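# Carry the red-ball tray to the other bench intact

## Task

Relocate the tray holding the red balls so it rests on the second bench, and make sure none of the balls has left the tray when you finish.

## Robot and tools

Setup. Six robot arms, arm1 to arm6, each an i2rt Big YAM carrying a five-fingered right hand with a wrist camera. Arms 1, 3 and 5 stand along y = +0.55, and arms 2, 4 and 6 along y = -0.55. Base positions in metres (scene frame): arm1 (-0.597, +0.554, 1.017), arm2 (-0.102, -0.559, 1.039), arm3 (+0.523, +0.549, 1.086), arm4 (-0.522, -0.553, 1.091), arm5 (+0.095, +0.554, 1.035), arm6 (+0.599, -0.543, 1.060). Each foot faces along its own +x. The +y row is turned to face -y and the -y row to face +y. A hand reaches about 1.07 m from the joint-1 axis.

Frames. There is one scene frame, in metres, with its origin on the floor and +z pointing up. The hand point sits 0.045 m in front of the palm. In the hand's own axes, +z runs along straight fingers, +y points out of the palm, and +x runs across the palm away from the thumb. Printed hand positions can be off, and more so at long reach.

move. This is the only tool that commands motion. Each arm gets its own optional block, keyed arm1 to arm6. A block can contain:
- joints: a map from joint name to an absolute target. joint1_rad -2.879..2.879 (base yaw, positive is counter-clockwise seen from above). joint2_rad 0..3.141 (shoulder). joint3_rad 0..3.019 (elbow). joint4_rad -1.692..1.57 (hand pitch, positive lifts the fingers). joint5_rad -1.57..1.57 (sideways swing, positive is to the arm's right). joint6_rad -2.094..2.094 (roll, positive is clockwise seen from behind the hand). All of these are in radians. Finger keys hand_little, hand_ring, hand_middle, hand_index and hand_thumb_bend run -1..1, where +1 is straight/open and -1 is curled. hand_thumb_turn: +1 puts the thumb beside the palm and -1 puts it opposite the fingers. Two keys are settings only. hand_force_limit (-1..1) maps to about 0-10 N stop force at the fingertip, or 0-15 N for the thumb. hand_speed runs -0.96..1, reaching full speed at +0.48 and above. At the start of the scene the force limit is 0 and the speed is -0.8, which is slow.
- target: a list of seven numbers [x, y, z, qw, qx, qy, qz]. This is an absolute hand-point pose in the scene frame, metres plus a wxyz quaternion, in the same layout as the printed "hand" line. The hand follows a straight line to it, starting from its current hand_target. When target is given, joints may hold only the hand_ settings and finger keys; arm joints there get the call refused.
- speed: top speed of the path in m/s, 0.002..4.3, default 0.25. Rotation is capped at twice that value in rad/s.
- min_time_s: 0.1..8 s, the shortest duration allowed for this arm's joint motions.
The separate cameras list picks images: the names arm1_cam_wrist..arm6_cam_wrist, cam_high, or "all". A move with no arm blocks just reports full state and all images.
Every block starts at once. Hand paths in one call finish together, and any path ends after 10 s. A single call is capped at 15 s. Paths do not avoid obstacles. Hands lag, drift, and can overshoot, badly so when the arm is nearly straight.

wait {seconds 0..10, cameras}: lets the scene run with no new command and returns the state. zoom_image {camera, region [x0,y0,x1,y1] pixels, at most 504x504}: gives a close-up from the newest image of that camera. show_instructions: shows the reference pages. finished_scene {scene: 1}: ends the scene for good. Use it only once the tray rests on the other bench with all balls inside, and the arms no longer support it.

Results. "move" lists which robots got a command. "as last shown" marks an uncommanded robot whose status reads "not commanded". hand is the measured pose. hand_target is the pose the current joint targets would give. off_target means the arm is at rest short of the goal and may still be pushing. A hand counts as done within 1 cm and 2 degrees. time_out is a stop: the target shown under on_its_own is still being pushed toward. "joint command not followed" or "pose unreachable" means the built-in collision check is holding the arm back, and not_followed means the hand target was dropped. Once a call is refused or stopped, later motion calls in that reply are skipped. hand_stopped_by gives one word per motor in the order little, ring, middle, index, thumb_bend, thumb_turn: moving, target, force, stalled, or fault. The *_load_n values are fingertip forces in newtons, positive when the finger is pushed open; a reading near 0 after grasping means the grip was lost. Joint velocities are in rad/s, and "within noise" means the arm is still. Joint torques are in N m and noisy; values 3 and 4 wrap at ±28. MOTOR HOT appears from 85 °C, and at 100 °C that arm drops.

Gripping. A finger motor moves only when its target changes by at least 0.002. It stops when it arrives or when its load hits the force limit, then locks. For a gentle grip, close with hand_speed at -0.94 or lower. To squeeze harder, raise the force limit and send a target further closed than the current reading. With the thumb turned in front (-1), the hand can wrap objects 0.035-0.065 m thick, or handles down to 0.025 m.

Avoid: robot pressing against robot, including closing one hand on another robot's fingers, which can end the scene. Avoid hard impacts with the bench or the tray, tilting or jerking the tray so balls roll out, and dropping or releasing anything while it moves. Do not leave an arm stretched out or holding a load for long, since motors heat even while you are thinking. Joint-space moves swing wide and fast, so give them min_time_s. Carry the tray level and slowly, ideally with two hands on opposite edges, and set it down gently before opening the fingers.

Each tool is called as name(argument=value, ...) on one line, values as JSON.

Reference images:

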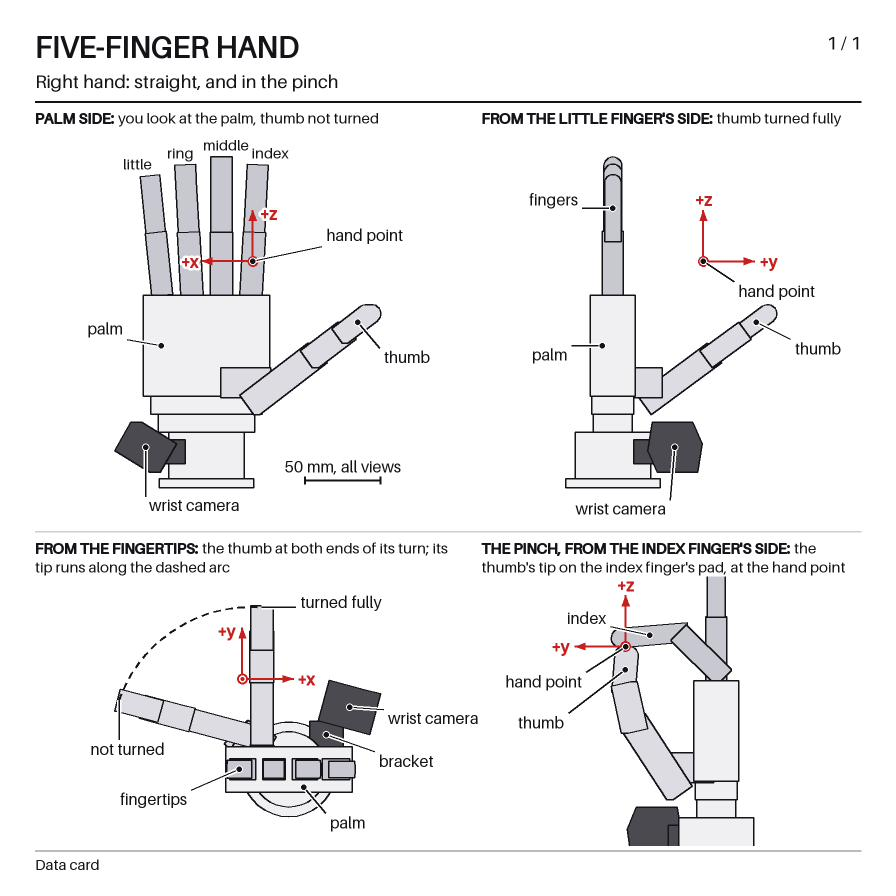

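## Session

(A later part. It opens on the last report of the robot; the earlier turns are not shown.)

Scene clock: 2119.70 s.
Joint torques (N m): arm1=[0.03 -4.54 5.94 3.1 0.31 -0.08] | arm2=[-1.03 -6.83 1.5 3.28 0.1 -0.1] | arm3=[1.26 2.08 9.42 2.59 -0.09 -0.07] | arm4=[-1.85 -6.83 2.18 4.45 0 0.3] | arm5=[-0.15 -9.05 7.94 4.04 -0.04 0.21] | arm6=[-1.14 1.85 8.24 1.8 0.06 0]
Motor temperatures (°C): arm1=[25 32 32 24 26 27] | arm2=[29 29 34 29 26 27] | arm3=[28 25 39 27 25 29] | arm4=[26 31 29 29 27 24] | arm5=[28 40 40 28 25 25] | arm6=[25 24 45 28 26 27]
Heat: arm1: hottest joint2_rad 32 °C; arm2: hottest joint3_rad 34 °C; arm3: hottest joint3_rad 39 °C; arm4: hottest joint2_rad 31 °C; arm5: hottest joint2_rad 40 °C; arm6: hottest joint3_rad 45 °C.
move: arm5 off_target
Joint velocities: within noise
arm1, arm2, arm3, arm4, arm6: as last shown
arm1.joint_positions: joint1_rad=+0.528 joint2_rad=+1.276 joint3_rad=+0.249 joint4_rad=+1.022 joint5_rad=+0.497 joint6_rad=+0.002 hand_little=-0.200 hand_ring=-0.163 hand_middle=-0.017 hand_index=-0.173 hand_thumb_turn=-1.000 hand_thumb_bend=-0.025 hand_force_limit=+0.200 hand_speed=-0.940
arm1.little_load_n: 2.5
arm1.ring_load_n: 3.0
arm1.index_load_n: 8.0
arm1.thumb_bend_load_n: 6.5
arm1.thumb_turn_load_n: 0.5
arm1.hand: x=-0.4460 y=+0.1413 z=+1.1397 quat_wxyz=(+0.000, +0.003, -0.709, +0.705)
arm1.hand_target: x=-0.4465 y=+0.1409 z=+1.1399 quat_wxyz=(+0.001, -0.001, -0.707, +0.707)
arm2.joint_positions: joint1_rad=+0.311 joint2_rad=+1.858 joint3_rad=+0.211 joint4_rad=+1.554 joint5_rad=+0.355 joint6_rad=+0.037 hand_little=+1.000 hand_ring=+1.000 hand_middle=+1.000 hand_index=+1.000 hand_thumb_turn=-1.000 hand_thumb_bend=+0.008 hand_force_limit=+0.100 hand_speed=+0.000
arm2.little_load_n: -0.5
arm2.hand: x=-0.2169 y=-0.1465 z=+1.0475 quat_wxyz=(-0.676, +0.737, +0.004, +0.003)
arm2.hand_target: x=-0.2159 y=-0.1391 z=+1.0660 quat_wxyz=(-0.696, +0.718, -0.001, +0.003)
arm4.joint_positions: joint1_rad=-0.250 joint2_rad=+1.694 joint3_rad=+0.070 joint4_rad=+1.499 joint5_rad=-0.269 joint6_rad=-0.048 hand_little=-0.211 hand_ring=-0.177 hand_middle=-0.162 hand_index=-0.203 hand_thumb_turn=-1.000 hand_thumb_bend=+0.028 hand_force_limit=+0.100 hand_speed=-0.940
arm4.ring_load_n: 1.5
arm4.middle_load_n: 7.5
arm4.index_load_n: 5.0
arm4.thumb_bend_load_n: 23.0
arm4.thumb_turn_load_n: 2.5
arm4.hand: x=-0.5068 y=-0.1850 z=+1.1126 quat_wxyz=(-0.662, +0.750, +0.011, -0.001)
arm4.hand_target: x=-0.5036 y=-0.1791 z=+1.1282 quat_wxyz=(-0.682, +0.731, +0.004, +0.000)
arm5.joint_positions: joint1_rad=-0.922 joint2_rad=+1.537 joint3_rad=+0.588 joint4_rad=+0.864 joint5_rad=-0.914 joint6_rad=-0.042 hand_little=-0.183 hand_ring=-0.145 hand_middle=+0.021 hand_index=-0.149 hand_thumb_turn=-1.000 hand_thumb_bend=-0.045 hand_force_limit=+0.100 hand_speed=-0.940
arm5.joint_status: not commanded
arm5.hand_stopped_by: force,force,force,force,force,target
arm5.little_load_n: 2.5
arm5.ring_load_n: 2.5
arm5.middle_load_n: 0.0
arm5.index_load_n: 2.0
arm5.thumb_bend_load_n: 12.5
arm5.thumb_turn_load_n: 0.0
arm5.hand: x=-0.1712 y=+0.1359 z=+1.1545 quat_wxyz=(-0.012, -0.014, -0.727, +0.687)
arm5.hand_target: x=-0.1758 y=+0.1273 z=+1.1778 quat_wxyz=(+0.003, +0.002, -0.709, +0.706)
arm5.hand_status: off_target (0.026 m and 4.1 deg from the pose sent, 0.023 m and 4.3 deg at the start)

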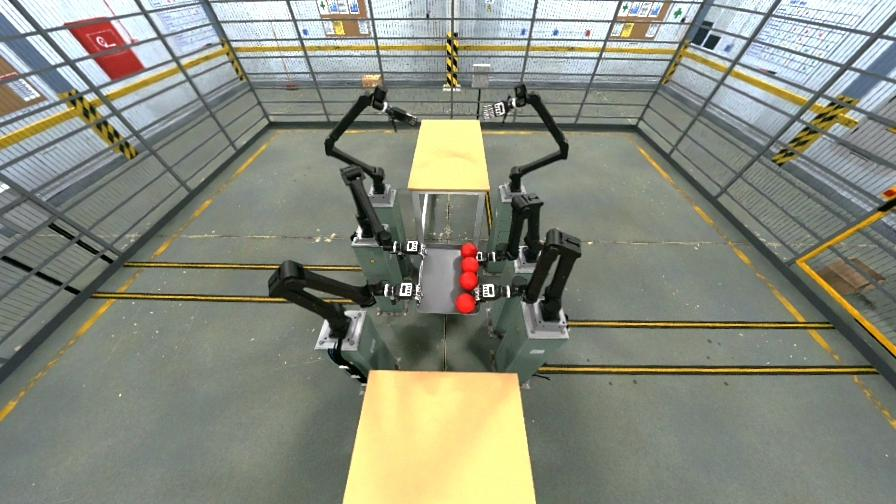

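move(arm5={"joints": {"hand_thumb_bend": 0.25, "hand_index": 0.15, "hand_middle": 0.15, "hand_ring": 0.15, "hand_little": 0.15, "hand_speed": -0.85}}, cameras=["cam_high", "arm5_cam_wrist"])

zoom_image(camera="cam_high", region=[370, 180, 530, 320])

Scene clock: 2127.57 s.
Joint torques (N m): arm1=[-0.15 -6.24 5.96 3.18 0.32 -0.08] | arm2=[-1.2 -6.83 1.48 3.25 0.11 -0.09] | arm3=[0.97 0.91 9.35 2.62 -0.12 -0.1] | arm4=[-1.85 -6.83 2.18 4.46 0.05 0.3] | arm5=[0.15 -7.82 7.91 3.23 -0.07 0.11] | arm6=[-1.14 1.85 8.24 1.8 0.06 0]
Motor temperatures (°C): arm1=[25 32 32 24 26 27] | arm2=[29 29 34 29 26 27] | arm3=[28 25 39 27 25 29] | arm4=[26 31 29 28 27 24] | arm5=[28 40 40 28 25 25] | arm6=[25 24 45 28 26 27]
Heat: arm1: hottest joint2_rad 32 °C; arm2: hottest joint3_rad 34 °C; arm3: hottest joint3_rad 39 °C; arm4: hottest joint2_rad 31 °C; arm5: hottest joint2_rad 40 °C; arm6: hottest joint3_rad 45 °C.
move: arm5 done
Joint velocities: within noise
arm1, arm2, arm3, arm4, arm6: as last shown
arm1.joint_positions: joint1_rad=+0.528 joint2_rad=+1.294 joint3_rad=+0.248 joint4_rad=+1.022 joint5_rad=+0.497 joint6_rad=+0.002 hand_little=-0.200 hand_ring=-0.163 hand_middle=-0.017 hand_index=-0.173 hand_thumb_turn=-1.000 hand_thumb_bend=-0.025 hand_force_limit=+0.200 hand_speed=-0.940
arm1.little_load_n: 1.0
arm1.ring_load_n: 3.5
arm1.index_load_n: 9.5
arm1.thumb_bend_load_n: 10.0
arm1.thumb_turn_load_n: 1.0
arm1.hand: x=-0.4464 y=+0.1421 z=+1.1314 quat_wxyz=(+0.003, +0.006, -0.715, +0.699)
arm1.hand_target: x=-0.4467 y=+0.1412 z=+1.1390 quat_wxyz=(+0.001, -0.001, -0.708, +0.706)
arm2.joint_positions: joint1_rad=+0.312 joint2_rad=+1.858 joint3_rad=+0.211 joint4_rad=+1.554 joint5_rad=+0.355 joint6_rad=+0.037 hand_little=+1.000 hand_ring=+1.000 hand_middle=+1.000 hand_index=+1.000 hand_thumb_turn=-1.000 hand_thumb_bend=+0.008 hand_force_limit=+0.100 hand_speed=+0.000
arm2.little_load_n: 0.0
arm2.hand: x=-0.2175 y=-0.1467 z=+1.0475 quat_wxyz=(-0.676, +0.737, +0.005, +0.003)
arm2.hand_target: x=-0.2165 y=-0.1392 z=+1.0660 quat_wxyz=(-0.696, +0.718, +0.000, +0.002)
arm4.joint_positions: joint1_rad=-0.250 joint2_rad=+1.694 joint3_rad=+0.070 joint4_rad=+1.499 joint5_rad=-0.270 joint6_rad=-0.048 hand_little=-0.211 hand_ring=-0.177 hand_middle=-0.162 hand_index=-0.203 hand_thumb_turn=-1.000 hand_thumb_bend=+0.028 hand_force_limit=+0.100 hand_speed=-0.940
arm4.ring_load_n: 0.5
arm4.middle_load_n: 5.5
arm4.index_load_n: 4.5
arm4.thumb_bend_load_n: 21.0
arm4.hand: x=-0.5071 y=-0.1850 z=+1.1126 quat_wxyz=(-0.662, +0.750, +0.011, -0.001)
arm4.hand_target: x=-0.5037 y=-0.1791 z=+1.1282 quat_wxyz=(-0.682, +0.731, +0.004, +0.000)
arm5.joint_positions: joint1_rad=-0.921 joint2_rad=+1.537 joint3_rad=+0.588 joint4_rad=+0.884 joint5_rad=-0.912 joint6_rad=-0.035 hand_little=+0.150 hand_ring=+0.150 hand_middle=+0.150 hand_index=+0.150 hand_thumb_turn=-1.000 hand_thumb_bend=+0.251 hand_force_limit=+0.100 hand_speed=-0.850
arm5.joint_status: all done
arm5.hand_stopped_by: target,target,target,target,target,target
arm5.little_load_n: 0.0
arm5.ring_load_n: 0.0
arm5.middle_load_n: 0.0
arm5.index_load_n: 0.0
arm5.thumb_bend_load_n: 2.0
arm5.thumb_turn_load_n: 0.0
arm5.hand: x=-0.1716 y=+0.1345 z=+1.1580 quat_wxyz=(-0.009, -0.012, -0.723, +0.691)
arm5.hand_target: x=-0.1753 y=+0.1269 z=+1.1781 quat_wxyz=(+0.003, +0.003, -0.708, +0.706)
arm5.hand_status: not commanded
pictures: arm5_cam_wrist, cam_high
arm5_cam_wrist: T_world_to_cam=[[-0.23718, 0.05602, -0.96985, 1.0724], [0.81164, 0.56003, -0.16614, 0.25119], [0.53384, -0.82658, -0.17829, 0.52556]] pos_world=[-0.23009, 0.23367, 1.17551]

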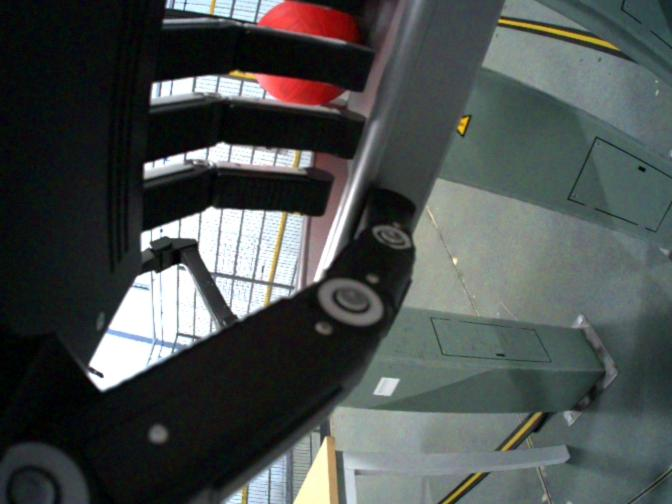

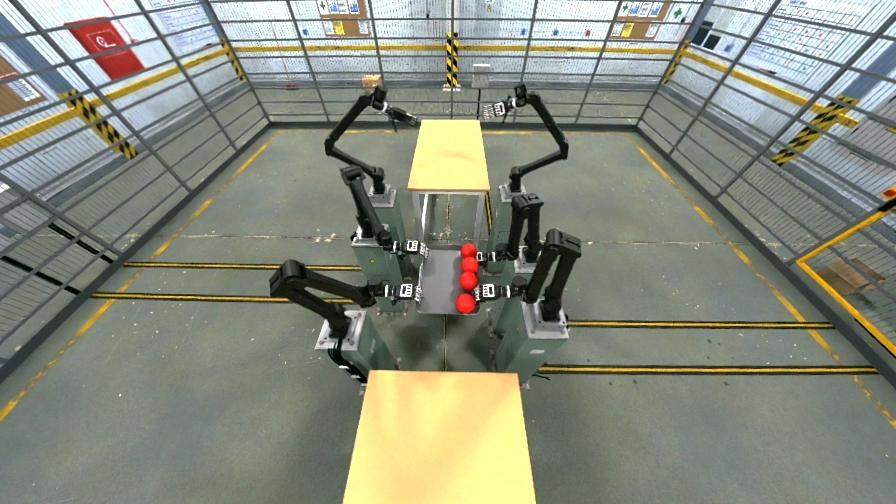

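Scaled by 3.150.

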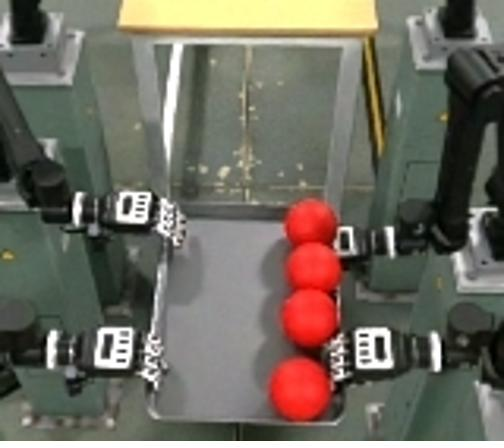

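move(arm5={"target": [-0.165, 0.150, 1.27, 0, 0, -0.7071, 0.7071], "speed": 0.1})

move(arm5={"target": [-0.13, 0.30, 1.20, 0, 0, -0.7071, 0.7071], "speed": 0.2, "joints": {"hand_index": 1, "hand_middle": 1, "hand_ring": 1, "hand_little": 1, "hand_speed": 0}}, cameras=["cam_high", "arm5_cam_wrist"])

Scene clock: 2148.03 s.
Joint torques (N m): arm1=[0.15 -6.48 6.08 3.14 0.33 -0.09] | arm2=[-1.08 -6.77 1.62 3.32 0.2 -0.09] | arm3=[0.91 1.14 9.47 2.44 -0.14 -0.04] | arm4=[-1.85 -6.95 2.19 4.18 0.14 0.26] | arm5=[-1.03 -6.53 12.19 0.66 -0.3 -0.02] | arm6=[-1.14 1.85 8.24 1.8 0.06 0]
Motor temperatures (°C): arm1=[25 32 32 25 25 27] | arm2=[29 30 33 29 26 27] | arm3=[28 25 39 27 25 29] | arm4=[26 31 29 28 27 24] | arm5=[28 40 40 28 25 25] | arm6=[25 24 45 28 26 27]
Heat: arm1: hottest joint2_rad 32 °C; arm2: hottest joint3_rad 33 °C; arm3: hottest joint3_rad 39 °C; arm4: hottest joint2_rad 31 °C; arm5: hottest joint2_rad 40 °C; arm6: hottest joint3_rad 45 °C.
move: arm5 off_target
Joint velocities: within noise
arm1, arm2, arm3, arm4, arm6: as last shown
arm1.joint_positions: joint1_rad=+0.530 joint2_rad=+1.299 joint3_rad=+0.246 joint4_rad=+1.022 joint5_rad=+0.497 joint6_rad=-0.001 hand_little=-0.200 hand_ring=-0.163 hand_middle=-0.017 hand_index=-0.173 hand_thumb_turn=-1.000 hand_thumb_bend=-0.024 hand_force_limit=+0.200 hand_speed=-0.940
arm1.little_load_n: 0.5
arm1.ring_load_n: 3.0
arm1.index_load_n: 10.5
arm1.thumb_bend_load_n: 12.5
arm1.thumb_turn_load_n: 2.0
arm1.hand: x=-0.4463 y=+0.1429 z=+1.1287 quat_wxyz=(+0.005, +0.009, -0.717, +0.697)
arm1.hand_target: x=-0.4462 y=+0.1414 z=+1.1393 quat_wxyz=(+0.002, +0.001, -0.708, +0.707)
arm2.joint_positions: joint1_rad=+0.314 joint2_rad=+1.858 joint3_rad=+0.210 joint4_rad=+1.554 joint5_rad=+0.354 joint6_rad=+0.037 hand_little=+1.000 hand_ring=+1.000 hand_middle=+1.000 hand_index=+1.000 hand_thumb_turn=-1.000 hand_thumb_bend=+0.008 hand_force_limit=+0.100 hand_speed=+0.000
arm2.index_load_n: -0.5
arm2.hand: x=-0.2182 y=-0.1476 z=+1.0471 quat_wxyz=(-0.676, +0.737, +0.006, +0.002)
arm2.hand_target: x=-0.2170 y=-0.1394 z=+1.0660 quat_wxyz=(-0.696, +0.718, +0.000, +0.002)
arm4.joint_positions: joint1_rad=-0.250 joint2_rad=+1.695 joint3_rad=+0.070 joint4_rad=+1.506 joint5_rad=-0.273 joint6_rad=-0.042 hand_little=-0.211 hand_ring=-0.178 hand_middle=-0.162 hand_index=-0.203 hand_thumb_turn=-1.000 hand_thumb_bend=+0.028 hand_force_limit=+0.100 hand_speed=-0.940
arm4.ring_load_n: 0.0
arm4.middle_load_n: 4.0
arm4.index_load_n: 5.0
arm4.thumb_bend_load_n: 19.0
arm4.hand: x=-0.5080 y=-0.1847 z=+1.1138 quat_wxyz=(-0.663, +0.748, +0.011, -0.004)
arm4.hand_target: x=-0.5040 y=-0.1792 z=+1.1279 quat_wxyz=(-0.682, +0.731, +0.004, -0.001)
arm5.joint_positions: joint1_rad=-0.951 joint2_rad=+1.253 joint3_rad=+0.606 joint4_rad=+0.620 joint5_rad=-0.940 joint6_rad=+0.000 hand_little=+0.150 hand_ring=+0.150 hand_middle=+0.150 hand_index=+0.150 hand_thumb_turn=-1.000 hand_thumb_bend=+0.250 hand_force_limit=+0.100 hand_speed=-0.850
arm5.joint_status: not commanded
arm5.hand_stopped_by: target,target,target,target,target,target
arm5.little_load_n: 0.0
arm5.ring_load_n: 0.0
arm5.middle_load_n: 0.0
arm5.index_load_n: 0.0
arm5.thumb_bend_load_n: 0.0
arm5.thumb_turn_load_n: 0.0
arm5.hand: x=-0.1585 y=+0.1569 z=+1.2464 quat_wxyz=(-0.009, -0.015, -0.714, +0.700)
arm5.hand_target: x=-0.1696 y=+0.1530 z=+1.2697 quat_wxyz=(+0.001, -0.008, -0.707, +0.708)
arm5.hand_status: off_target (0.025 m and 2.3 deg from the pose sent, 0.113 m and 3.1 deg at the start)
pictures: none

Scene clock: 2150.17 s.
Joint torques (N m): arm1=[-0.26 -6.89 6 3.14 0.33 -0.1] | arm2=[-1.08 -6.83 1.63 3.29 0.21 -0.1] | arm3=[1.38 0.38 9.43 2.55 -0.12 -0.07] | arm4=[-1.85 -6.89 2.19 4.19 0.15 0.26] | arm5=[-0.32 -2.49 6.9 2.32 -0.23 0.04] | arm6=[-1.14 1.85 8.25 1.8 0.07 0]
Motor temperatures (°C): arm1=[25 32 32 25 25 27] | arm2=[29 30 33 29 26 27] | arm3=[28 25 39 27 25 29] | arm4=[26 31 29 28 27 24] | arm5=[28 40 40 28 25 25] | arm6=[25 24 45 28 26 27]
Heat: arm1: hottest joint2_rad 32 °C; arm2: hottest joint3_rad 33 °C; arm3: hottest joint3_rad 39 °C; arm4: hottest joint2_rad 31 °C; arm5: hottest joint2_rad 40 °C; arm6: hottest joint3_rad 45 °C.
move: arm5 done
Joint velocities: within noise
arm1, arm2, arm3, arm4, arm6: as last shown
arm2.index_load_n: 0.0
arm4.ring_load_n: 0.5
arm4.middle_load_n: 4.5
arm5.joint_positions: joint1_rad=-1.333 joint2_rad=+1.120 joint3_rad=+0.324 joint4_rad=+0.827 joint5_rad=-1.335 joint6_rad=+0.023 hand_little=+1.000 hand_ring=+1.000 hand_middle=+1.000 hand_index=+1.000 hand_thumb_turn=-1.000 hand_thumb_bend=+0.250 hand_force_limit=+0.100 hand_speed=+0.000
arm5.joint_status: all done
arm5.hand_stopped_by: target,target,target,target,target,target
arm5.little_load_n: 0.0
arm5.ring_load_n: 0.0
arm5.middle_load_n: 0.0
arm5.index_load_n: 0.0
arm5.thumb_bend_load_n: 0.0
arm5.thumb_turn_load_n: 0.0
arm5.hand: x=-0.1269 y=+0.2968 z=+1.2022 quat_wxyz=(-0.004, +0.000, -0.706, +0.708)
arm5.hand_target: x=-0.1287 y=+0.2988 z=+1.2028 quat_wxyz=(-0.001, +0.000, -0.705, +0.709)
arm5.hand_status: done (0.005 m and 0.4 deg from the pose sent, 0.153 m and 2.3 deg at the start)
pictures: arm5_cam_wrist, cam_high
arm5_cam_wrist: T_world_to_cam=[[-0.2605, 0.00775, -0.96544, 1.12287], [0.80168, 0.55896, -0.21183, 0.18531], [0.538, -0.82916, -0.15182, 0.61309]] pos_world=[-0.18589, 0.39606, 1.2164]

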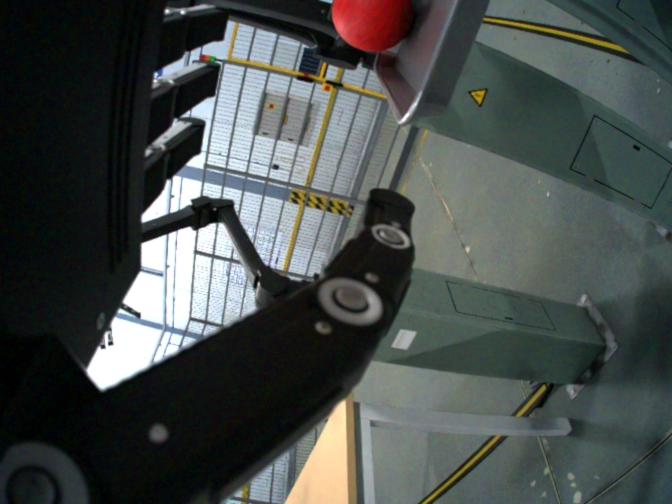

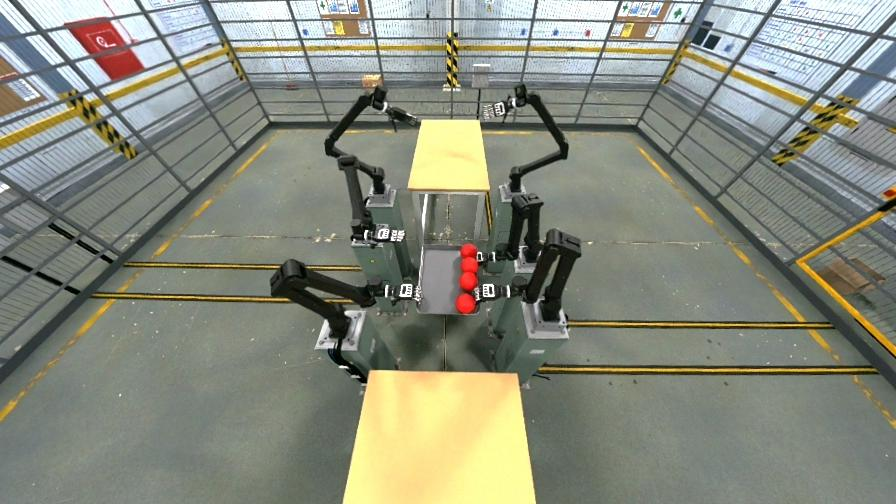

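move(arm5={"target": [-0.14, 0.30, 0.99, 0, 0, -0.7071, 0.7071], "speed": 0.12})

move(arm5={"target": [-0.14, 0.105, 0.985, 0, 0, -0.7071, 0.7071], "speed": 0.08}, cameras=["cam_high", "arm5_cam_wrist", "arm1_cam_wrist"])

zoom_image(camera="cam_high", region=[370, 180, 530, 320])

Scene clock: 2159.30 s.
Joint torques (N m): arm1=[0.38 -6.59 6.04 3.11 0.33 -0.11] | arm2=[-1.08 -6.83 1.59 3.29 0.22 -0.09] | arm3=[1.67 0.91 9.26 2.52 -0.11 -0.09] | arm4=[-1.85 -6.89 2.19 4.19 0.15 0.26] | arm5=[0.15 -7.59 -0.13 2.58 -0.39 -0.12] | arm6=[-1.14 1.85 8.24 1.8 0.06 0]
Motor temperatures (°C): arm1=[25 32 32 25 25 27] | arm2=[29 30 33 29 26 27] | arm3=[28 25 39 27 25 29] | arm4=[26 31 29 28 27 24] | arm5=[28 39 39 28 25 25] | arm6=[25 24 45 28 26 27]
Heat: arm1: hottest joint2_rad 32 °C; arm2: hottest joint3_rad 33 °C; arm3: hottest joint3_rad 39 °C; arm4: hottest joint2_rad 31 °C; arm5: hottest joint2_rad 39 °C; arm6: hottest joint3_rad 45 °C.
move: arm5 off_target
Joint velocities: within noise
arm1, arm2, arm4: as last shown
arm1.little_load_n: 0.0
arm2.ring_load_n: -0.5
arm2.thumb_bend_load_n: 0.5
arm3.joint_positions: joint1_rad=+0.060 joint2_rad=+0.645 joint3_rad=+1.351 joint4_rad=-1.208 joint5_rad=-0.095 joint6_rad=-1.018 hand_little=+1.000 hand_ring=+1.000 hand_middle=+1.000 hand_index=+1.000 hand_thumb_turn=+1.000 hand_thumb_bend=+1.000 hand_force_limit=+0.000 hand_speed=-0.800
arm3.joint_status: not commanded
arm3.hand_stopped_by: target,target,target,target,target,target
arm3.little_load_n: 0.0
arm3.ring_load_n: 0.0
arm3.middle_load_n: 0.0
arm3.index_load_n: 0.0
arm3.thumb_bend_load_n: 0.0
arm3.thumb_turn_load_n: 0.0
arm3.hand: x=+0.5279 y=+0.2895 z=+1.5665 quat_wxyz=(+0.190, +0.472, -0.717, +0.476)
arm3.hand_target: x=+0.5278 y=+0.2899 z=+1.5768 quat_wxyz=(+0.195, +0.469, -0.712, +0.484)
arm3.hand_status: not commanded
arm4.middle_load_n: 4.0
arm4.thumb_bend_load_n: 19.5
arm5.joint_positions: joint1_rad=-1.326 joint2_rad=+2.101 joint3_rad=+0.353 joint4_rad=+1.530 joint5_rad=-1.346 joint6_rad=-0.211 hand_little=+1.000 hand_ring=+1.000 hand_middle=+1.000 hand_index=+1.000 hand_thumb_turn=-1.000 hand_thumb_bend=+0.250 hand_force_limit=+0.100 hand_speed=+0.000
arm5.joint_status: not commanded
arm5.hand_stopped_by: target,target,target,target,target,target
arm5.little_load_n: 0.0
arm5.ring_load_n: 0.0
arm5.middle_load_n: 0.0
arm5.index_load_n: 0.0
arm5.thumb_bend_load_n: 0.0
arm5.thumb_turn_load_n: 0.0
arm5.hand: x=-0.1360 y=+0.2960 z=+0.9920 quat_wxyz=(-0.015, +0.006, -0.726, +0.688)
arm5.hand_target: x=-0.1408 y=+0.2975 z=+0.9921 quat_wxyz=(-0.005, +0.012, -0.723, +0.690)
arm5.hand_status: off_target (0.006 m and 3.6 deg from the pose sent, 0.213 m and 0.4 deg at the start; a joint's target at an end of its range on 21 of 76 steps)
arm6.joint_positions: joint1_rad=-0.234 joint2_rad=+0.617 joint3_rad=+1.415 joint4_rad=-1.189 joint5_rad=+0.058 joint6_rad=-1.321 hand_little=+1.000 hand_ring=+1.000 hand_middle=+1.000 hand_index=+1.000 hand_thumb_turn=+1.000 hand_thumb_bend=+1.000 hand_force_limit=+0.000 hand_speed=-0.800
arm6.joint_status: not commanded
arm6.hand_stopped_by: target,target,target,target,target,target
arm6.little_load_n: 0.0
arm6.ring_load_n: 0.0
arm6.middle_load_n: 0.0
arm6.index_load_n: 0.0
arm6.thumb_bend_load_n: 0.0
arm6.thumb_turn_load_n: 0.0
arm6.hand: x=+0.6998 y=-0.3152 z=+1.5986 quat_wxyz=(-0.386, +0.707, +0.432, +0.406)
arm6.hand_target: x=+0.6993 y=-0.3171 z=+1.6089 quat_wxyz=(-0.393, +0.702, +0.428, +0.413)
arm6.hand_status: not commanded
pictures: none

Scene clock: 2162.37 s.
Joint torques (N m): arm1=[-0.21 -6.77 6.19 3.15 0.33 -0.09] | arm2=[-1.08 -6.89 1.63 3.26 0.2 -0.08] | arm3=[1.55 0.03 9.22 2.66 -0.17 -0.06] | arm4=[-1.85 -6.89 2.17 4.21 0.15 0.26] | arm5=[0.91 -9.47 2.45 2.88 -0.04 0.06] | arm6=[-1.14 1.79 8.24 1.8 0.06 0]
Motor temperatures (°C): arm1=[25 32 32 25 25 27] | arm2=[29 30 33 29 26 27] | arm3=[28 25 40 27 25 29] | arm4=[26 31 29 28 27 24] | arm5=[28 39 39 28 25 25] | arm6=[25 24 45 28 26 27]
Heat: arm1: hottest joint2_rad 32 °C; arm2: hottest joint3_rad 33 °C; arm3: hottest joint3_rad 40 °C; arm4: hottest joint2_rad 31 °C; arm5: hottest joint2_rad 39 °C; arm6: hottest joint3_rad 45 °C.
move: arm5 off_target
Joint velocities: within noise
arm1, arm2, arm3, arm4, arm6: as last shown
arm1.little_load_n: 0.5
arm1.thumb_bend_load_n: 12.0
arm2.ring_load_n: 0.0
arm2.thumb_bend_load_n: 0.0
arm4.middle_load_n: 4.5
arm4.thumb_bend_load_n: 19.0
arm5.joint_positions: joint1_rad=-0.816 joint2_rad=+2.172 joint3_rad=+0.588 joint4_rad=+1.528 joint5_rad=-0.809 joint6_rad=-0.039 hand_little=+1.000 hand_ring=+1.000 hand_middle=+1.000 hand_index=+1.000 hand_thumb_turn=-1.000 hand_thumb_bend=+0.250 hand_force_limit=+0.100 hand_speed=+0.000
arm5.joint_status: not commanded
arm5.hand_stopped_by: target,target,target,target,target,target
arm5.little_load_n: -0.5
arm5.ring_load_n: -0.5
arm5.middle_load_n: 0.0
arm5.index_load_n: 0.0
arm5.thumb_bend_load_n: 0.0
arm5.thumb_turn_load_n: 0.0
arm5.hand: x=-0.1360 y=+0.1142 z=+0.9805 quat_wxyz=(-0.004, -0.006, -0.722, +0.691)
arm5.hand_target: x=-0.1370 y=+0.1089 z=+0.9824 quat_wxyz=(-0.002, -0.003, -0.716, +0.698)
arm5.hand_status: off_target (0.011 m and 2.6 deg from the pose sent, 0.191 m and 3.6 deg at the start; a joint's target at an end of its range on 91 of 92 steps)
arm6.middle_load_n: 0.5
arm6.thumb_bend_load_n: 0.5
pictures: arm1_cam_wrist, arm5_cam_wrist, cam_high
arm1_cam_wrist: T_world_to_cam=[[-0.252, 0.07197, -0.96505, 0.96322], [0.87482, 0.4433, -0.19538, 0.55833], [0.41374, -0.89348, -0.17468, 0.6247]] pos_world=[-0.50417, 0.24132, 1.14776]
arm5_cam_wrist: T_world_to_cam=[[-0.25243, 0.05435, -0.96609, 0.90421], [0.80784, 0.56141, -0.1795, 0.21649], [0.53262, -0.82575, -0.18562, 0.46497]] pos_world=[-0.19429, 0.21327, 0.99871]

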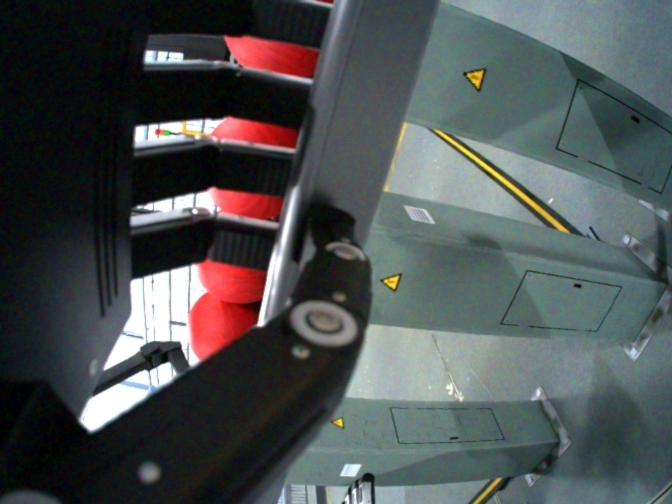

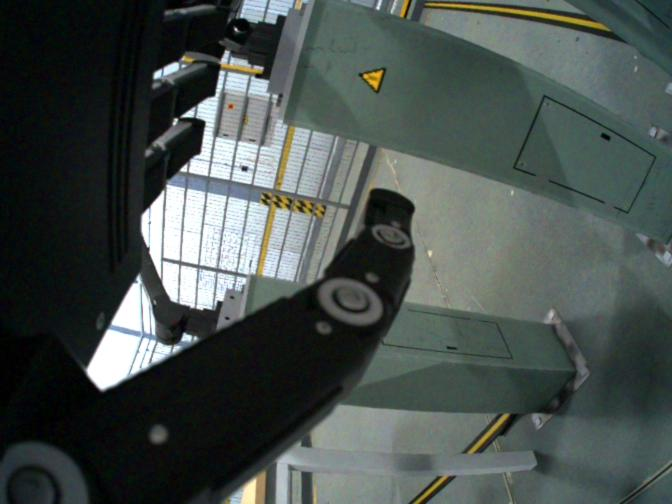

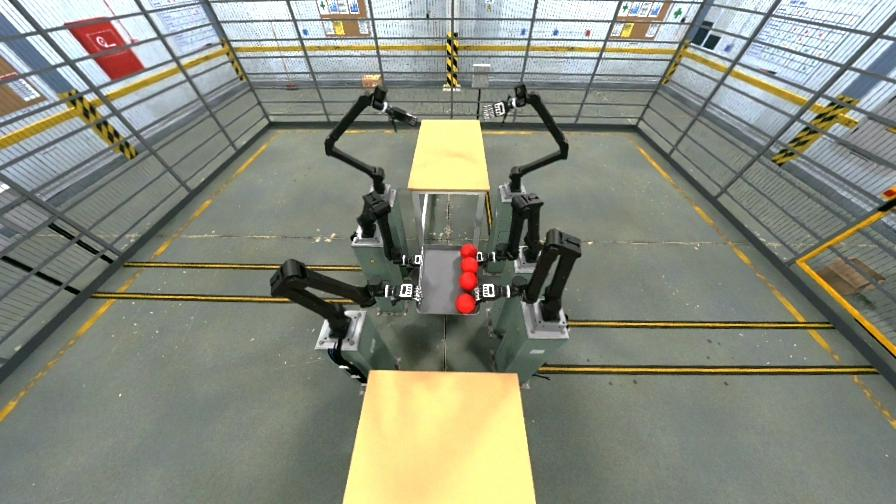

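Scaled by 3.150.

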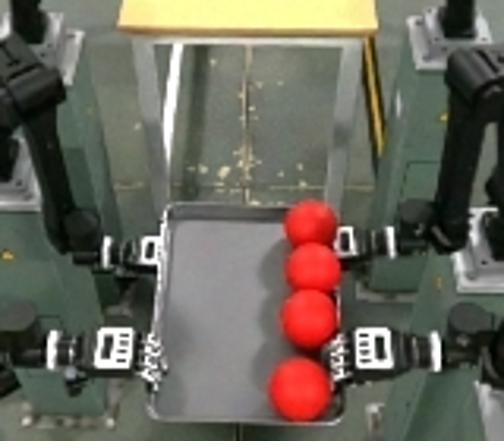

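move(arm5={"target": [-0.145, 0.105, 1.06, 0, 0, -0.7071, 0.7071], "speed": 0.05})

move(arm5={"target": [-0.145, 0.105, 1.085, 0, 0, -0.7071, 0.7071], "speed": 0.03}, cameras=["cam_high"])

zoom_image(camera="cam_high", region=[370, 180, 530, 320])

Scene clock: 2171.67 s.
Joint torques (N m): arm1=[0.32 -6.59 6.02 3.12 0.33 -0.1] | arm2=[-1.14 -6.83 1.62 3.26 0.21 -0.08] | arm3=[1.49 1.08 9.37 2.65 -0.14 0.02] | arm4=[-1.85 -6.89 2.18 4.21 0.15 0.26] | arm5=[-0.09 -11.34 2.96 1.06 -0.32 0.02] | arm6=[-1.14 1.85 8.24 1.8 0.06 0]
Motor temperatures (°C): arm1=[25 32 32 25 25 27] | arm2=[29 30 33 29 26 27] | arm3=[28 25 40 27 25 29] | arm4=[26 31 28 28 27 24] | arm5=[28 39 38 28 25 25] | arm6=[25 24 45 28 26 27]
Heat: arm1: hottest joint2_rad 32 °C; arm2: hottest joint3_rad 33 °C; arm3: hottest joint3_rad 40 °C; arm4: hottest joint2_rad 31 °C; arm5: hottest joint2_rad 39 °C; arm6: hottest joint3_rad 45 °C.
move: arm5 done
Joint velocities: within noise
arm1, arm2, arm3, arm4, arm6: as last shown
arm1.joint_positions: joint1_rad=+0.530 joint2_rad=+1.299 joint3_rad=+0.246 joint4_rad=+1.022 joint5_rad=+0.497 joint6_rad=+0.000 hand_little=-0.200 hand_ring=-0.163 hand_middle=-0.017 hand_index=-0.173 hand_thumb_turn=-1.000 hand_thumb_bend=-0.024 hand_force_limit=+0.200 hand_speed=-0.940
arm1.little_load_n: 0.0
arm1.hand: x=-0.4462 y=+0.1429 z=+1.1288 quat_wxyz=(+0.004, +0.008, -0.717, +0.697)
arm1.hand_target: x=-0.4461 y=+0.1414 z=+1.1394 quat_wxyz=(+0.001, +0.000, -0.708, +0.707)
arm2.middle_load_n: -0.5
arm4.joint_positions: joint1_rad=-0.250 joint2_rad=+1.695 joint3_rad=+0.070 joint4_rad=+1.506 joint5_rad=-0.273 joint6_rad=-0.043 hand_little=-0.211 hand_ring=-0.178 hand_middle=-0.162 hand_index=-0.203 hand_thumb_turn=-1.000 hand_thumb_bend=+0.028 hand_force_limit=+0.100 hand_speed=-0.940
arm4.ring_load_n: 0.0
arm4.thumb_bend_load_n: 19.5
arm4.hand: x=-0.5079 y=-0.1847 z=+1.1138 quat_wxyz=(-0.663, +0.748, +0.011, -0.003)
arm4.hand_target: x=-0.5039 y=-0.1792 z=+1.1279 quat_wxyz=(-0.682, +0.731, +0.005, -0.001)
arm5.joint_positions: joint1_rad=-0.822 joint2_rad=+1.953 joint3_rad=+0.569 joint4_rad=+1.383 joint5_rad=-0.811 joint6_rad=-0.015 hand_little=+1.000 hand_ring=+1.000 hand_middle=+1.000 hand_index=+1.000 hand_thumb_turn=-1.000 hand_thumb_bend=+0.250 hand_force_limit=+0.100 hand_speed=+0.000
arm5.joint_status: not commanded
arm5.hand_stopped_by: target,target,target,target,target,target
arm5.little_load_n: 0.0
arm5.ring_load_n: 0.0
arm5.middle_load_n: 0.0
arm5.index_load_n: 0.0
arm5.thumb_bend_load_n: 0.0
arm5.thumb_turn_load_n: 0.0
arm5.hand: x=-0.1479 y=+0.1058 z=+1.0501 quat_wxyz=(+0.004, -0.002, -0.709, +0.705)
arm5.hand_target: x=-0.1483 y=+0.1058 z=+1.0593 quat_wxyz=(+0.002, -0.002, -0.707, +0.707)
arm5.hand_status: done (0.010 m and 0.6 deg from the pose sent, 0.081 m and 2.6 deg at the start)
arm6.middle_load_n: 0.0
arm6.thumb_bend_load_n: 0.0
pictures: none

Scene clock: 2173.13 s.
Joint torques (N m): arm1=[0.21 -6.42 6.13 3.1 0.3 -0.07] | arm2=[-1.03 -6.83 1.61 3.26 0.19 -0.08] | arm3=[0.67 0.38 9.33 2.63 -0.07 -0.11] | arm4=[-1.9 -7.12 2.14 4.19 0.15 0.26] | arm5=[0.21 -13.33 3.78 1.87 -0.24 -0.11] | arm6=[-1.14 1.85 8.24 1.78 0.06 0]
Motor temperatures (°C): arm1=[25 32 32 25 25 27] | arm2=[29 30 33 29 26 27] | arm3=[28 25 40 27 25 29] | arm4=[26 31 28 28 27 24] | arm5=[28 39 38 28 25 25] | arm6=[25 24 45 28 26 27]
Heat: arm1: hottest joint2_rad 32 °C; arm2: hottest joint3_rad 33 °C; arm3: hottest joint3_rad 40 °C; arm4: hottest joint2_rad 31 °C; arm5: hottest joint2_rad 39 °C; arm6: hottest joint3_rad 45 °C.
move: arm5 off_target
Joint velocities: within noise
arm1.joint_positions: joint1_rad=+0.528 joint2_rad=+1.294 joint3_rad=+0.246 joint4_rad=+1.022 joint5_rad=+0.497 joint6_rad=+0.002 hand_little=-0.200 hand_ring=-0.163 hand_middle=-0.017 hand_index=-0.173 hand_thumb_turn=-1.000 hand_thumb_bend=-0.024 hand_force_limit=+0.200 hand_speed=-0.940
arm1.joint_status: not commanded
arm1.hand_stopped_by: force,force,force,force,force,target
arm1.little_load_n: 1.0
arm1.ring_load_n: 3.0
arm1.middle_load_n: 0.0
arm1.index_load_n: 9.0
arm1.thumb_bend_load_n: 10.5
arm1.thumb_turn_load_n: 2.0
arm1.hand: x=-0.4467 y=+0.1426 z=+1.1307 quat_wxyz=(+0.004, +0.006, -0.716, +0.698)
arm1.hand_target: x=-0.4467 y=+0.1412 z=+1.1395 quat_wxyz=(+0.001, -0.001, -0.708, +0.707)
arm1.hand_status: not commanded
arm2.joint_positions: joint1_rad=+0.311 joint2_rad=+1.858 joint3_rad=+0.210 joint4_rad=+1.554 joint5_rad=+0.354 joint6_rad=+0.037 hand_little=+1.000 hand_ring=+1.000 hand_middle=+1.000 hand_index=+1.000 hand_thumb_turn=-1.000 hand_thumb_bend=+0.008 hand_force_limit=+0.100 hand_speed=+0.000
arm2.joint_status: not commanded
arm2.hand_stopped_by: target,target,target,target,force,target
arm2.little_load_n: 0.0
arm2.ring_load_n: 0.0
arm2.middle_load_n: -0.5
arm2.index_load_n: 0.0
arm2.thumb_bend_load_n: 0.0
arm2.thumb_turn_load_n: 0.0
arm2.hand: x=-0.2169 y=-0.1472 z=+1.0471 quat_wxyz=(-0.676, +0.737, +0.005, +0.003)
arm2.hand_target: x=-0.2157 y=-0.1390 z=+1.0660 quat_wxyz=(-0.696, +0.718, -0.001, +0.003)
arm2.hand_status: not commanded
arm3, arm6: as last shown
arm4.joint_positions: joint1_rad=-0.250 joint2_rad=+1.697 joint3_rad=+0.070 joint4_rad=+1.504 joint5_rad=-0.269 joint6_rad=-0.043 hand_little=-0.211 hand_ring=-0.177 hand_middle=-0.162 hand_index=-0.203 hand_thumb_turn=-1.000 hand_thumb_bend=+0.028 hand_force_limit=+0.100 hand_speed=-0.940
arm4.joint_status: not commanded
arm4.hand_stopped_by: force,force,force,force,force,target
arm4.little_load_n: 0.0
arm4.ring_load_n: 1.5
arm4.middle_load_n: 6.0
arm4.index_load_n: 4.5
arm4.thumb_bend_load_n: 20.5
arm4.thumb_turn_load_n: 2.5
arm4.hand: x=-0.5070 y=-0.1849 z=+1.1129 quat_wxyz=(-0.662, +0.749, +0.009, -0.002)
arm4.hand_target: x=-0.5030 y=-0.1791 z=+1.1279 quat_wxyz=(-0.682, +0.731, +0.003, +0.001)
arm4.hand_status: not commanded
arm5.joint_positions: joint1_rad=-0.822 joint2_rad=+1.885 joint3_rad=+0.551 joint4_rad=+1.281 joint5_rad=-0.811 joint6_rad=-0.009 hand_little=+1.000 hand_ring=+1.000 hand_middle=+1.000 hand_index=+1.000 hand_thumb_turn=-1.000 hand_thumb_bend=+0.250 hand_force_limit=+0.100 hand_speed=+0.000
arm5.joint_status: not commanded
arm5.hand_stopped_by: target,target,target,target,target,target
arm5.little_load_n: 0.0
arm5.ring_load_n: 0.0
arm5.middle_load_n: 0.0
arm5.index_load_n: 0.0
arm5.thumb_bend_load_n: 0.0
arm5.thumb_turn_load_n: 0.0
arm5.hand: x=-0.1421 y=+0.1109 z=+1.0578 quat_wxyz=(-0.012, -0.017, -0.721, +0.692)
arm5.hand_target: x=-0.1449 y=+0.1050 z=+1.0834 quat_wxyz=(+0.001, +0.001, -0.707, +0.707)
arm5.hand_status: off_target (0.028 m and 3.4 deg from the pose sent, 0.035 m and 0.6 deg at the start)
arm6.little_load_n: -0.5

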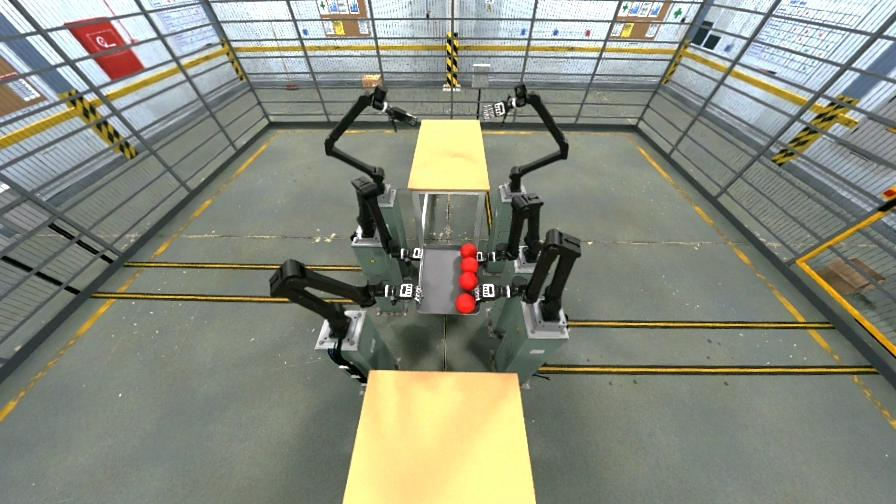

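Scaled by 3.150.

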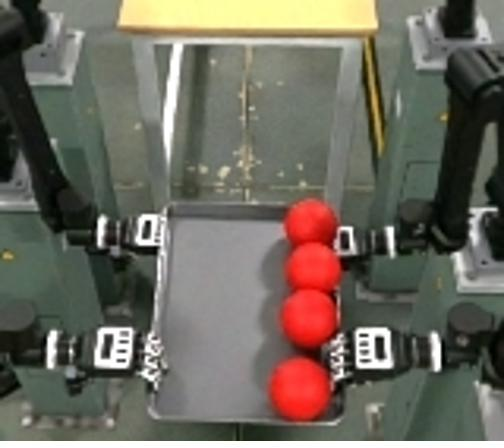

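move(arm1={"target": [-0.3760, 0.1412, 1.142, 0, 0, -0.7071, 0.7071], "speed": 0.05}, arm4={"target": [-0.4335, -0.1790, 1.130, -0.7071, 0.7071, 0, 0], "speed": 0.05}, arm2={"target": [-0.1460, -0.1390, 1.066, 0.7071, -0.7071, 0, 0], "speed": 0.05}, arm5={"target": [-0.0750, 0.1050, 1.080, 0, 0, -0.7071, 0.7071], "speed": 0.05}, cameras=["cam_high"])

zoom_image(camera="cam_high", region=[370, 170, 530, 310])

Scene clock: 2211.50 s.
Joint torques (N m): arm1=[1.03 -6.65 6.84 3.19 0.64 -0.11] | arm2=[-1.26 -7 1.32 3.29 -0.01 -0.08] | arm3=[1.73 0.56 9.33 2.58 -0.13 -0.03] | arm4=[-2.78 -7.77 2.8 4.08 -0.13 0.31] | arm5=[1.73 -10.58 3.43 4 -0.12 -0.08] | arm6=[-1.14 1.85 8.24 1.8 0.06 0]
Motor temperatures (°C): arm1=[25 32 32 25 25 27] | arm2=[29 30 33 30 26 27] | arm3=[28 25 40 27 25 29] | arm4=[26 31 28 28 27 24] | arm5=[28 40 37 28 25 25] | arm6=[25 24 45 28 26 27]
Heat: arm1: hottest joint2_rad 32 °C; arm2: hottest joint3_rad 33 °C; arm3: hottest joint3_rad 40 °C; arm4: hottest joint2_rad 31 °C; arm5: hottest joint2_rad 40 °C; arm6: hottest joint3_rad 45 °C.
move: arm1 off_target; arm2 off_target; arm4 off_target; arm5 off_target
Joint velocities: within noise
arm1.joint_positions: joint1_rad=+0.728 joint2_rad=+1.389 joint3_rad=+0.343 joint4_rad=+1.022 joint5_rad=+0.698 joint6_rad=-0.008 hand_little=-0.200 hand_ring=-0.163 hand_middle=-0.017 hand_index=-0.173 hand_thumb_turn=-1.000 hand_thumb_bend=-0.024 hand_force_limit=+0.200 hand_speed=-0.940
arm1.joint_status: not commanded
arm1.hand_stopped_by: force,force,force,force,force,target
arm1.little_load_n: 2.5
arm1.ring_load_n: 4.0
arm1.middle_load_n: 0.0
arm1.index_load_n: 8.0
arm1.thumb_bend_load_n: 11.0
arm1.thumb_turn_load_n: 2.0
arm1.hand: x=-0.3829 y=+0.1418 z=+1.1332 quat_wxyz=(+0.009, +0.010, -0.714, +0.700)
arm1.hand_target: x=-0.3783 y=+0.1396 z=+1.1419 quat_wxyz=(+0.005, +0.003, -0.706, +0.708)
arm1.hand_status: off_target (0.011 m and 1.9 deg from the pose sent, 0.072 m and 1.6 deg at the start)
arm2.joint_positions: joint1_rad=+0.027 joint2_rad=+1.846 joint3_rad=+0.176 joint4_rad=+1.554 joint5_rad=+0.062 joint6_rad=+0.025 hand_little=+1.000 hand_ring=+1.000 hand_middle=+1.000 hand_index=+1.000 hand_thumb_turn=-1.000 hand_thumb_bend=+0.008 hand_force_limit=+0.100 hand_speed=+0.000
arm2.joint_status: not commanded
arm2.hand_stopped_by: target,target,target,target,force,target
arm2.little_load_n: 0.0
arm2.ring_load_n: 0.0
arm2.middle_load_n: 0.0
arm2.index_load_n: 0.0
arm2.thumb_bend_load_n: 0.0
arm2.thumb_turn_load_n: 0.5
arm2.hand: x=-0.1524 y=-0.1478 z=+1.0446 quat_wxyz=(-0.666, +0.746, +0.003, -0.004)
arm2.hand_target: x=-0.1483 y=-0.1393 z=+1.0659 quat_wxyz=(-0.690, +0.724, +0.003, +0.001)
arm2.hand_status: off_target (0.024 m and 6.6 deg from the pose sent, 0.074 m and 5.0 deg at the start; a joint's target at an end of its range on 61 of 61 steps)
arm3, arm6: as last shown
arm3.thumb_turn_load_n: -0.5
arm4.joint_positions: joint1_rad=-0.553 joint2_rad=+1.741 joint3_rad=+0.139 joint4_rad=+1.506 joint5_rad=-0.582 joint6_rad=-0.043 hand_little=-0.211 hand_ring=-0.178 hand_middle=-0.162 hand_index=-0.203 hand_thumb_turn=-1.000 hand_thumb_bend=+0.028 hand_force_limit=+0.100 hand_speed=-0.940
arm4.joint_status: not commanded
arm4.hand_stopped_by: force,force,force,force,force,target
arm4.little_load_n: 0.0
arm4.ring_load_n: 0.5
arm4.middle_load_n: 4.0
arm4.index_load_n: 5.0
arm4.thumb_bend_load_n: 18.5
arm4.thumb_turn_load_n: 2.5
arm4.hand: x=-0.4445 y=-0.1829 z=+1.1165 quat_wxyz=(-0.676, +0.737, +0.006, -0.013)
arm4.hand_target: x=-0.4350 y=-0.1775 z=+1.1306 quat_wxyz=(-0.694, +0.720, +0.002, -0.004)
arm4.hand_status: off_target (0.018 m and 5.2 deg from the pose sent, 0.076 m and 7.2 deg at the start; a joint's target at an end of its range on 61 of 61 steps)
arm5.joint_positions: joint1_rad=-0.686 joint2_rad=+1.839 joint3_rad=+0.422 joint4_rad=+1.330 joint5_rad=-0.667 joint6_rad=-0.015 hand_little=+1.000 hand_ring=+1.000 hand_middle=+1.000 hand_index=+1.000 hand_thumb_turn=-1.000 hand_thumb_bend=+0.250 hand_force_limit=+0.100 hand_speed=+0.000
arm5.joint_status: not commanded
arm5.hand_stopped_by: target,target,target,target,target,target
arm5.little_load_n: 0.0
arm5.ring_load_n: 0.0
arm5.middle_load_n: 0.0
arm5.index_load_n: 0.0
arm5.thumb_bend_load_n: 0.0
arm5.thumb_turn_load_n: 0.5
arm5.hand: x=-0.0765 y=+0.1152 z=+1.0522 quat_wxyz=(-0.013, -0.023, -0.732, +0.681)
arm5.hand_target: x=-0.0753 y=+0.1054 z=+1.0793 quat_wxyz=(+0.002, +0.003, -0.708, +0.706)
arm5.hand_status: off_target (0.030 m and 5.2 deg from the pose sent, 0.071 m and 3.4 deg at the start)
arm6.little_load_n: 0.0

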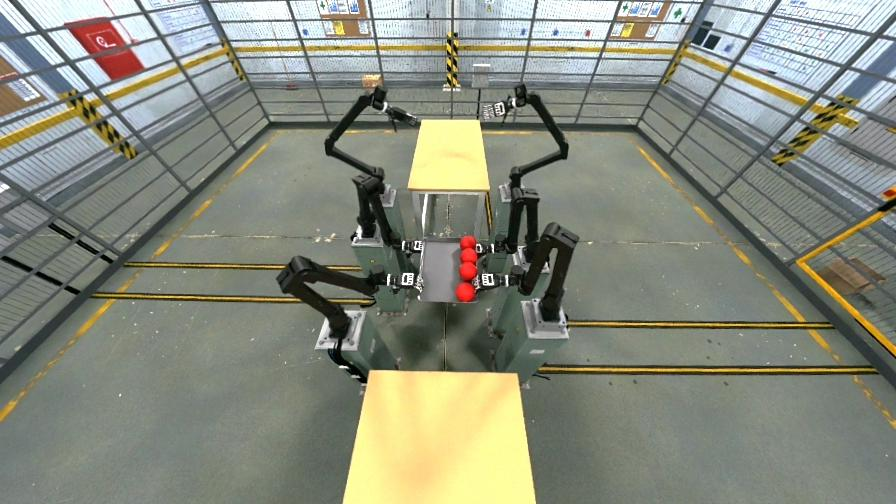

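Scaled by 3.150.

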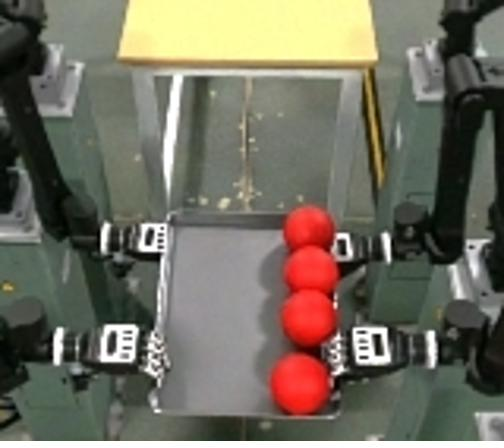

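move(arm1={"target": [-0.3060, 0.1402, 1.174, 0, 0, -0.7071, 0.7071], "speed": 0.05}, arm4={"target": [-0.3635, -0.1785, 1.163, -0.7071, 0.7071, 0, 0], "speed": 0.05}, arm2={"target": [-0.0760, -0.1390, 1.099, 0.7071, -0.7071, 0, 0], "speed": 0.05}, arm5={"target": [-0.0050, 0.1050, 1.110, 0, 0, -0.7071, 0.7071], "speed": 0.05}, cameras=["cam_high"])

zoom_image(camera="cam_high", region=[370, 155, 530, 295])

Scene clock: 2224.43 s.
Joint torques (N m): arm1=[1.44 -8.23 8.43 1.84 0.63 -0.06] | arm2=[-1.61 -6.83 3.55 2.71 -0.08 0.18] | arm3=[0.97 1.26 9.25 2.59 -0.09 -0.08] | arm4=[-3.14 -10.7 5.11 2.02 -0.06 0.32] | arm5=[0.44 -8.88 4.41 1.8 -0.06 -0.04] | arm6=[-1.14 1.85 8.24 1.8 0.06 0]
Motor temperatures (°C): arm1=[25 32 32 25 26 27] | arm2=[29 30 33 30 26 27] | arm3=[28 25 40 27 25 29] | arm4=[26 31 28 28 27 24] | arm5=[28 39 36 28 25 25] | arm6=[25 24 45 28 26 27]
Heat: arm1: hottest joint2_rad 32 °C; arm2: hottest joint3_rad 33 °C; arm3: hottest joint3_rad 40 °C; arm4: hottest joint2_rad 31 °C; arm5: hottest joint2_rad 39 °C; arm6: hottest joint3_rad 45 °C.
move: arm1 off_target; arm2 off_target; arm4 off_target; arm5 off_target
Joint velocities: within noise
arm1.joint_positions: joint1_rad=+0.878 joint2_rad=+1.408 joint3_rad=+0.492 joint4_rad=+0.907 joint5_rad=+0.851 joint6_rad=-0.008 hand_little=-0.200 hand_ring=-0.163 hand_middle=-0.017 hand_index=-0.173 hand_thumb_turn=-1.000 hand_thumb_bend=-0.024 hand_force_limit=+0.200 hand_speed=-0.940
arm1.joint_status: not commanded
arm1.hand_stopped_by: force,force,force,force,force,target
arm1.little_load_n: 2.5
arm1.ring_load_n: 3.0
arm1.middle_load_n: -0.5
arm1.index_load_n: 8.0
arm1.thumb_bend_load_n: 9.0
arm1.thumb_turn_load_n: 2.5
arm1.hand: x=-0.3158 y=+0.1388 z=+1.1645 quat_wxyz=(+0.007, +0.006, -0.710, +0.704)
arm1.hand_target: x=-0.3064 y=+0.1396 z=+1.1728 quat_wxyz=(+0.001, +0.001, -0.707, +0.707)
arm1.hand_status: off_target (0.014 m and 1.1 deg from the pose sent, 0.087 m and 1.9 deg at the start)
arm2.joint_positions: joint1_rad=-0.278 joint2_rad=+1.719 joint3_rad=+0.168 joint4_rad=+1.478 joint5_rad=-0.243 joint6_rad=+0.002 hand_little=+1.000 hand_ring=+1.000 hand_middle=+1.000 hand_index=+1.000 hand_thumb_turn=-1.000 hand_thumb_bend=+0.008 hand_force_limit=+0.100 hand_speed=+0.000
arm2.joint_status: not commanded
arm2.hand_stopped_by: target,target,target,target,force,target
arm2.little_load_n: 0.0
arm2.ring_load_n: -0.5
arm2.middle_load_n: 0.0
arm2.index_load_n: 0.0
arm2.thumb_bend_load_n: 0.0
arm2.thumb_turn_load_n: 0.0
arm2.hand: x=-0.0845 y=-0.1492 z=+1.0741 quat_wxyz=(-0.682, +0.731, +0.003, -0.006)
arm2.hand_target: x=-0.0770 y=-0.1380 z=+1.0984 quat_wxyz=(-0.707, +0.707, +0.000, +0.000)
arm2.hand_status: off_target (0.028 m and 4.0 deg from the pose sent, 0.094 m and 6.6 deg at the start; a joint's target at an end of its range on 5 of 67 steps)
arm3, arm6: as last shown
arm3.thumb_turn_load_n: 0.0
arm4.joint_positions: joint1_rad=-0.780 joint2_rad=+1.655 joint3_rad=+0.234 joint4_rad=+1.375 joint5_rad=-0.806 joint6_rad=-0.014 hand_little=-0.211 hand_ring=-0.178 hand_middle=-0.162 hand_index=-0.203 hand_thumb_turn=-1.000 hand_thumb_bend=+0.028 hand_force_limit=+0.100 hand_speed=-0.940
arm4.joint_status: not commanded
arm4.hand_stopped_by: force,force,force,force,force,target
arm4.little_load_n: 0.5
arm4.ring_load_n: 1.0
arm4.middle_load_n: 4.0
arm4.index_load_n: 6.0
arm4.thumb_bend_load_n: 16.0
arm4.thumb_turn_load_n: 2.0
arm4.hand: x=-0.3795 y=-0.1829 z=+1.1438 quat_wxyz=(-0.694, +0.720, +0.001, -0.014)
arm4.hand_target: x=-0.3647 y=-0.1776 z=+1.1623 quat_wxyz=(-0.708, +0.706, -0.001, -0.002)
arm4.hand_status: off_target (0.025 m and 2.7 deg from the pose sent, 0.093 m and 5.2 deg at the start)
arm5.joint_positions: joint1_rad=-0.491 joint2_rad=+1.655 joint3_rad=+0.313 joint4_rad=+1.304 joint5_rad=-0.475 joint6_rad=-0.006 hand_little=+1.000 hand_ring=+1.000 hand_middle=+1.000 hand_index=+1.000 hand_thumb_turn=-1.000 hand_thumb_bend=+0.250 hand_force_limit=+0.100 hand_speed=+0.000
arm5.joint_status: not commanded
arm5.hand_stopped_by: target,target,target,target,target,target
arm5.little_load_n: -0.5
arm5.ring_load_n: 0.0
arm5.middle_load_n: 0.0
arm5.index_load_n: 0.0
arm5.thumb_bend_load_n: 0.0
arm5.thumb_turn_load_n: 0.0
arm5.hand: x=-0.0087 y=+0.1118 z=+1.0923 quat_wxyz=(-0.004, -0.013, -0.721, +0.693)
arm5.hand_target: x=-0.0060 y=+0.1046 z=+1.1096 quat_wxyz=(-0.002, -0.002, -0.708, +0.707)
arm5.hand_status: off_target (0.019 m and 2.7 deg from the pose sent, 0.092 m and 5.2 deg at the start)

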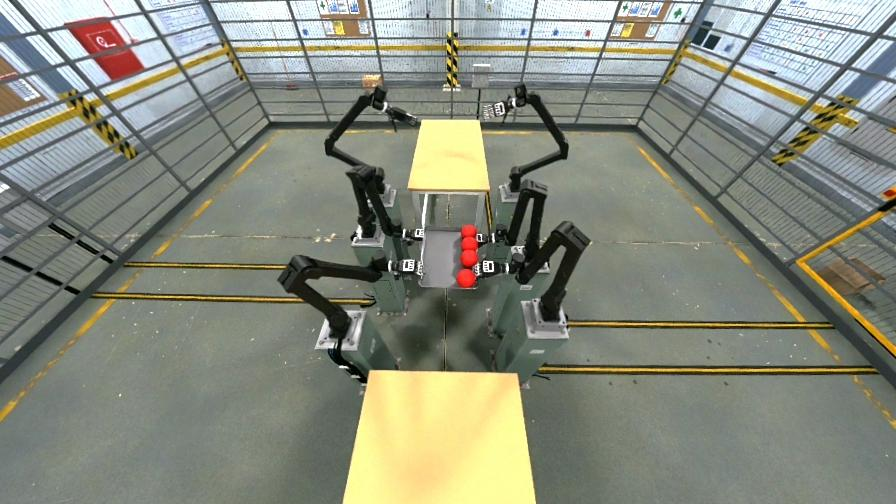

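Scaled by 3.150.

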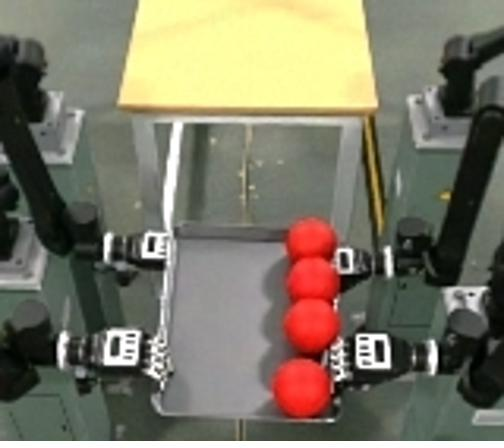

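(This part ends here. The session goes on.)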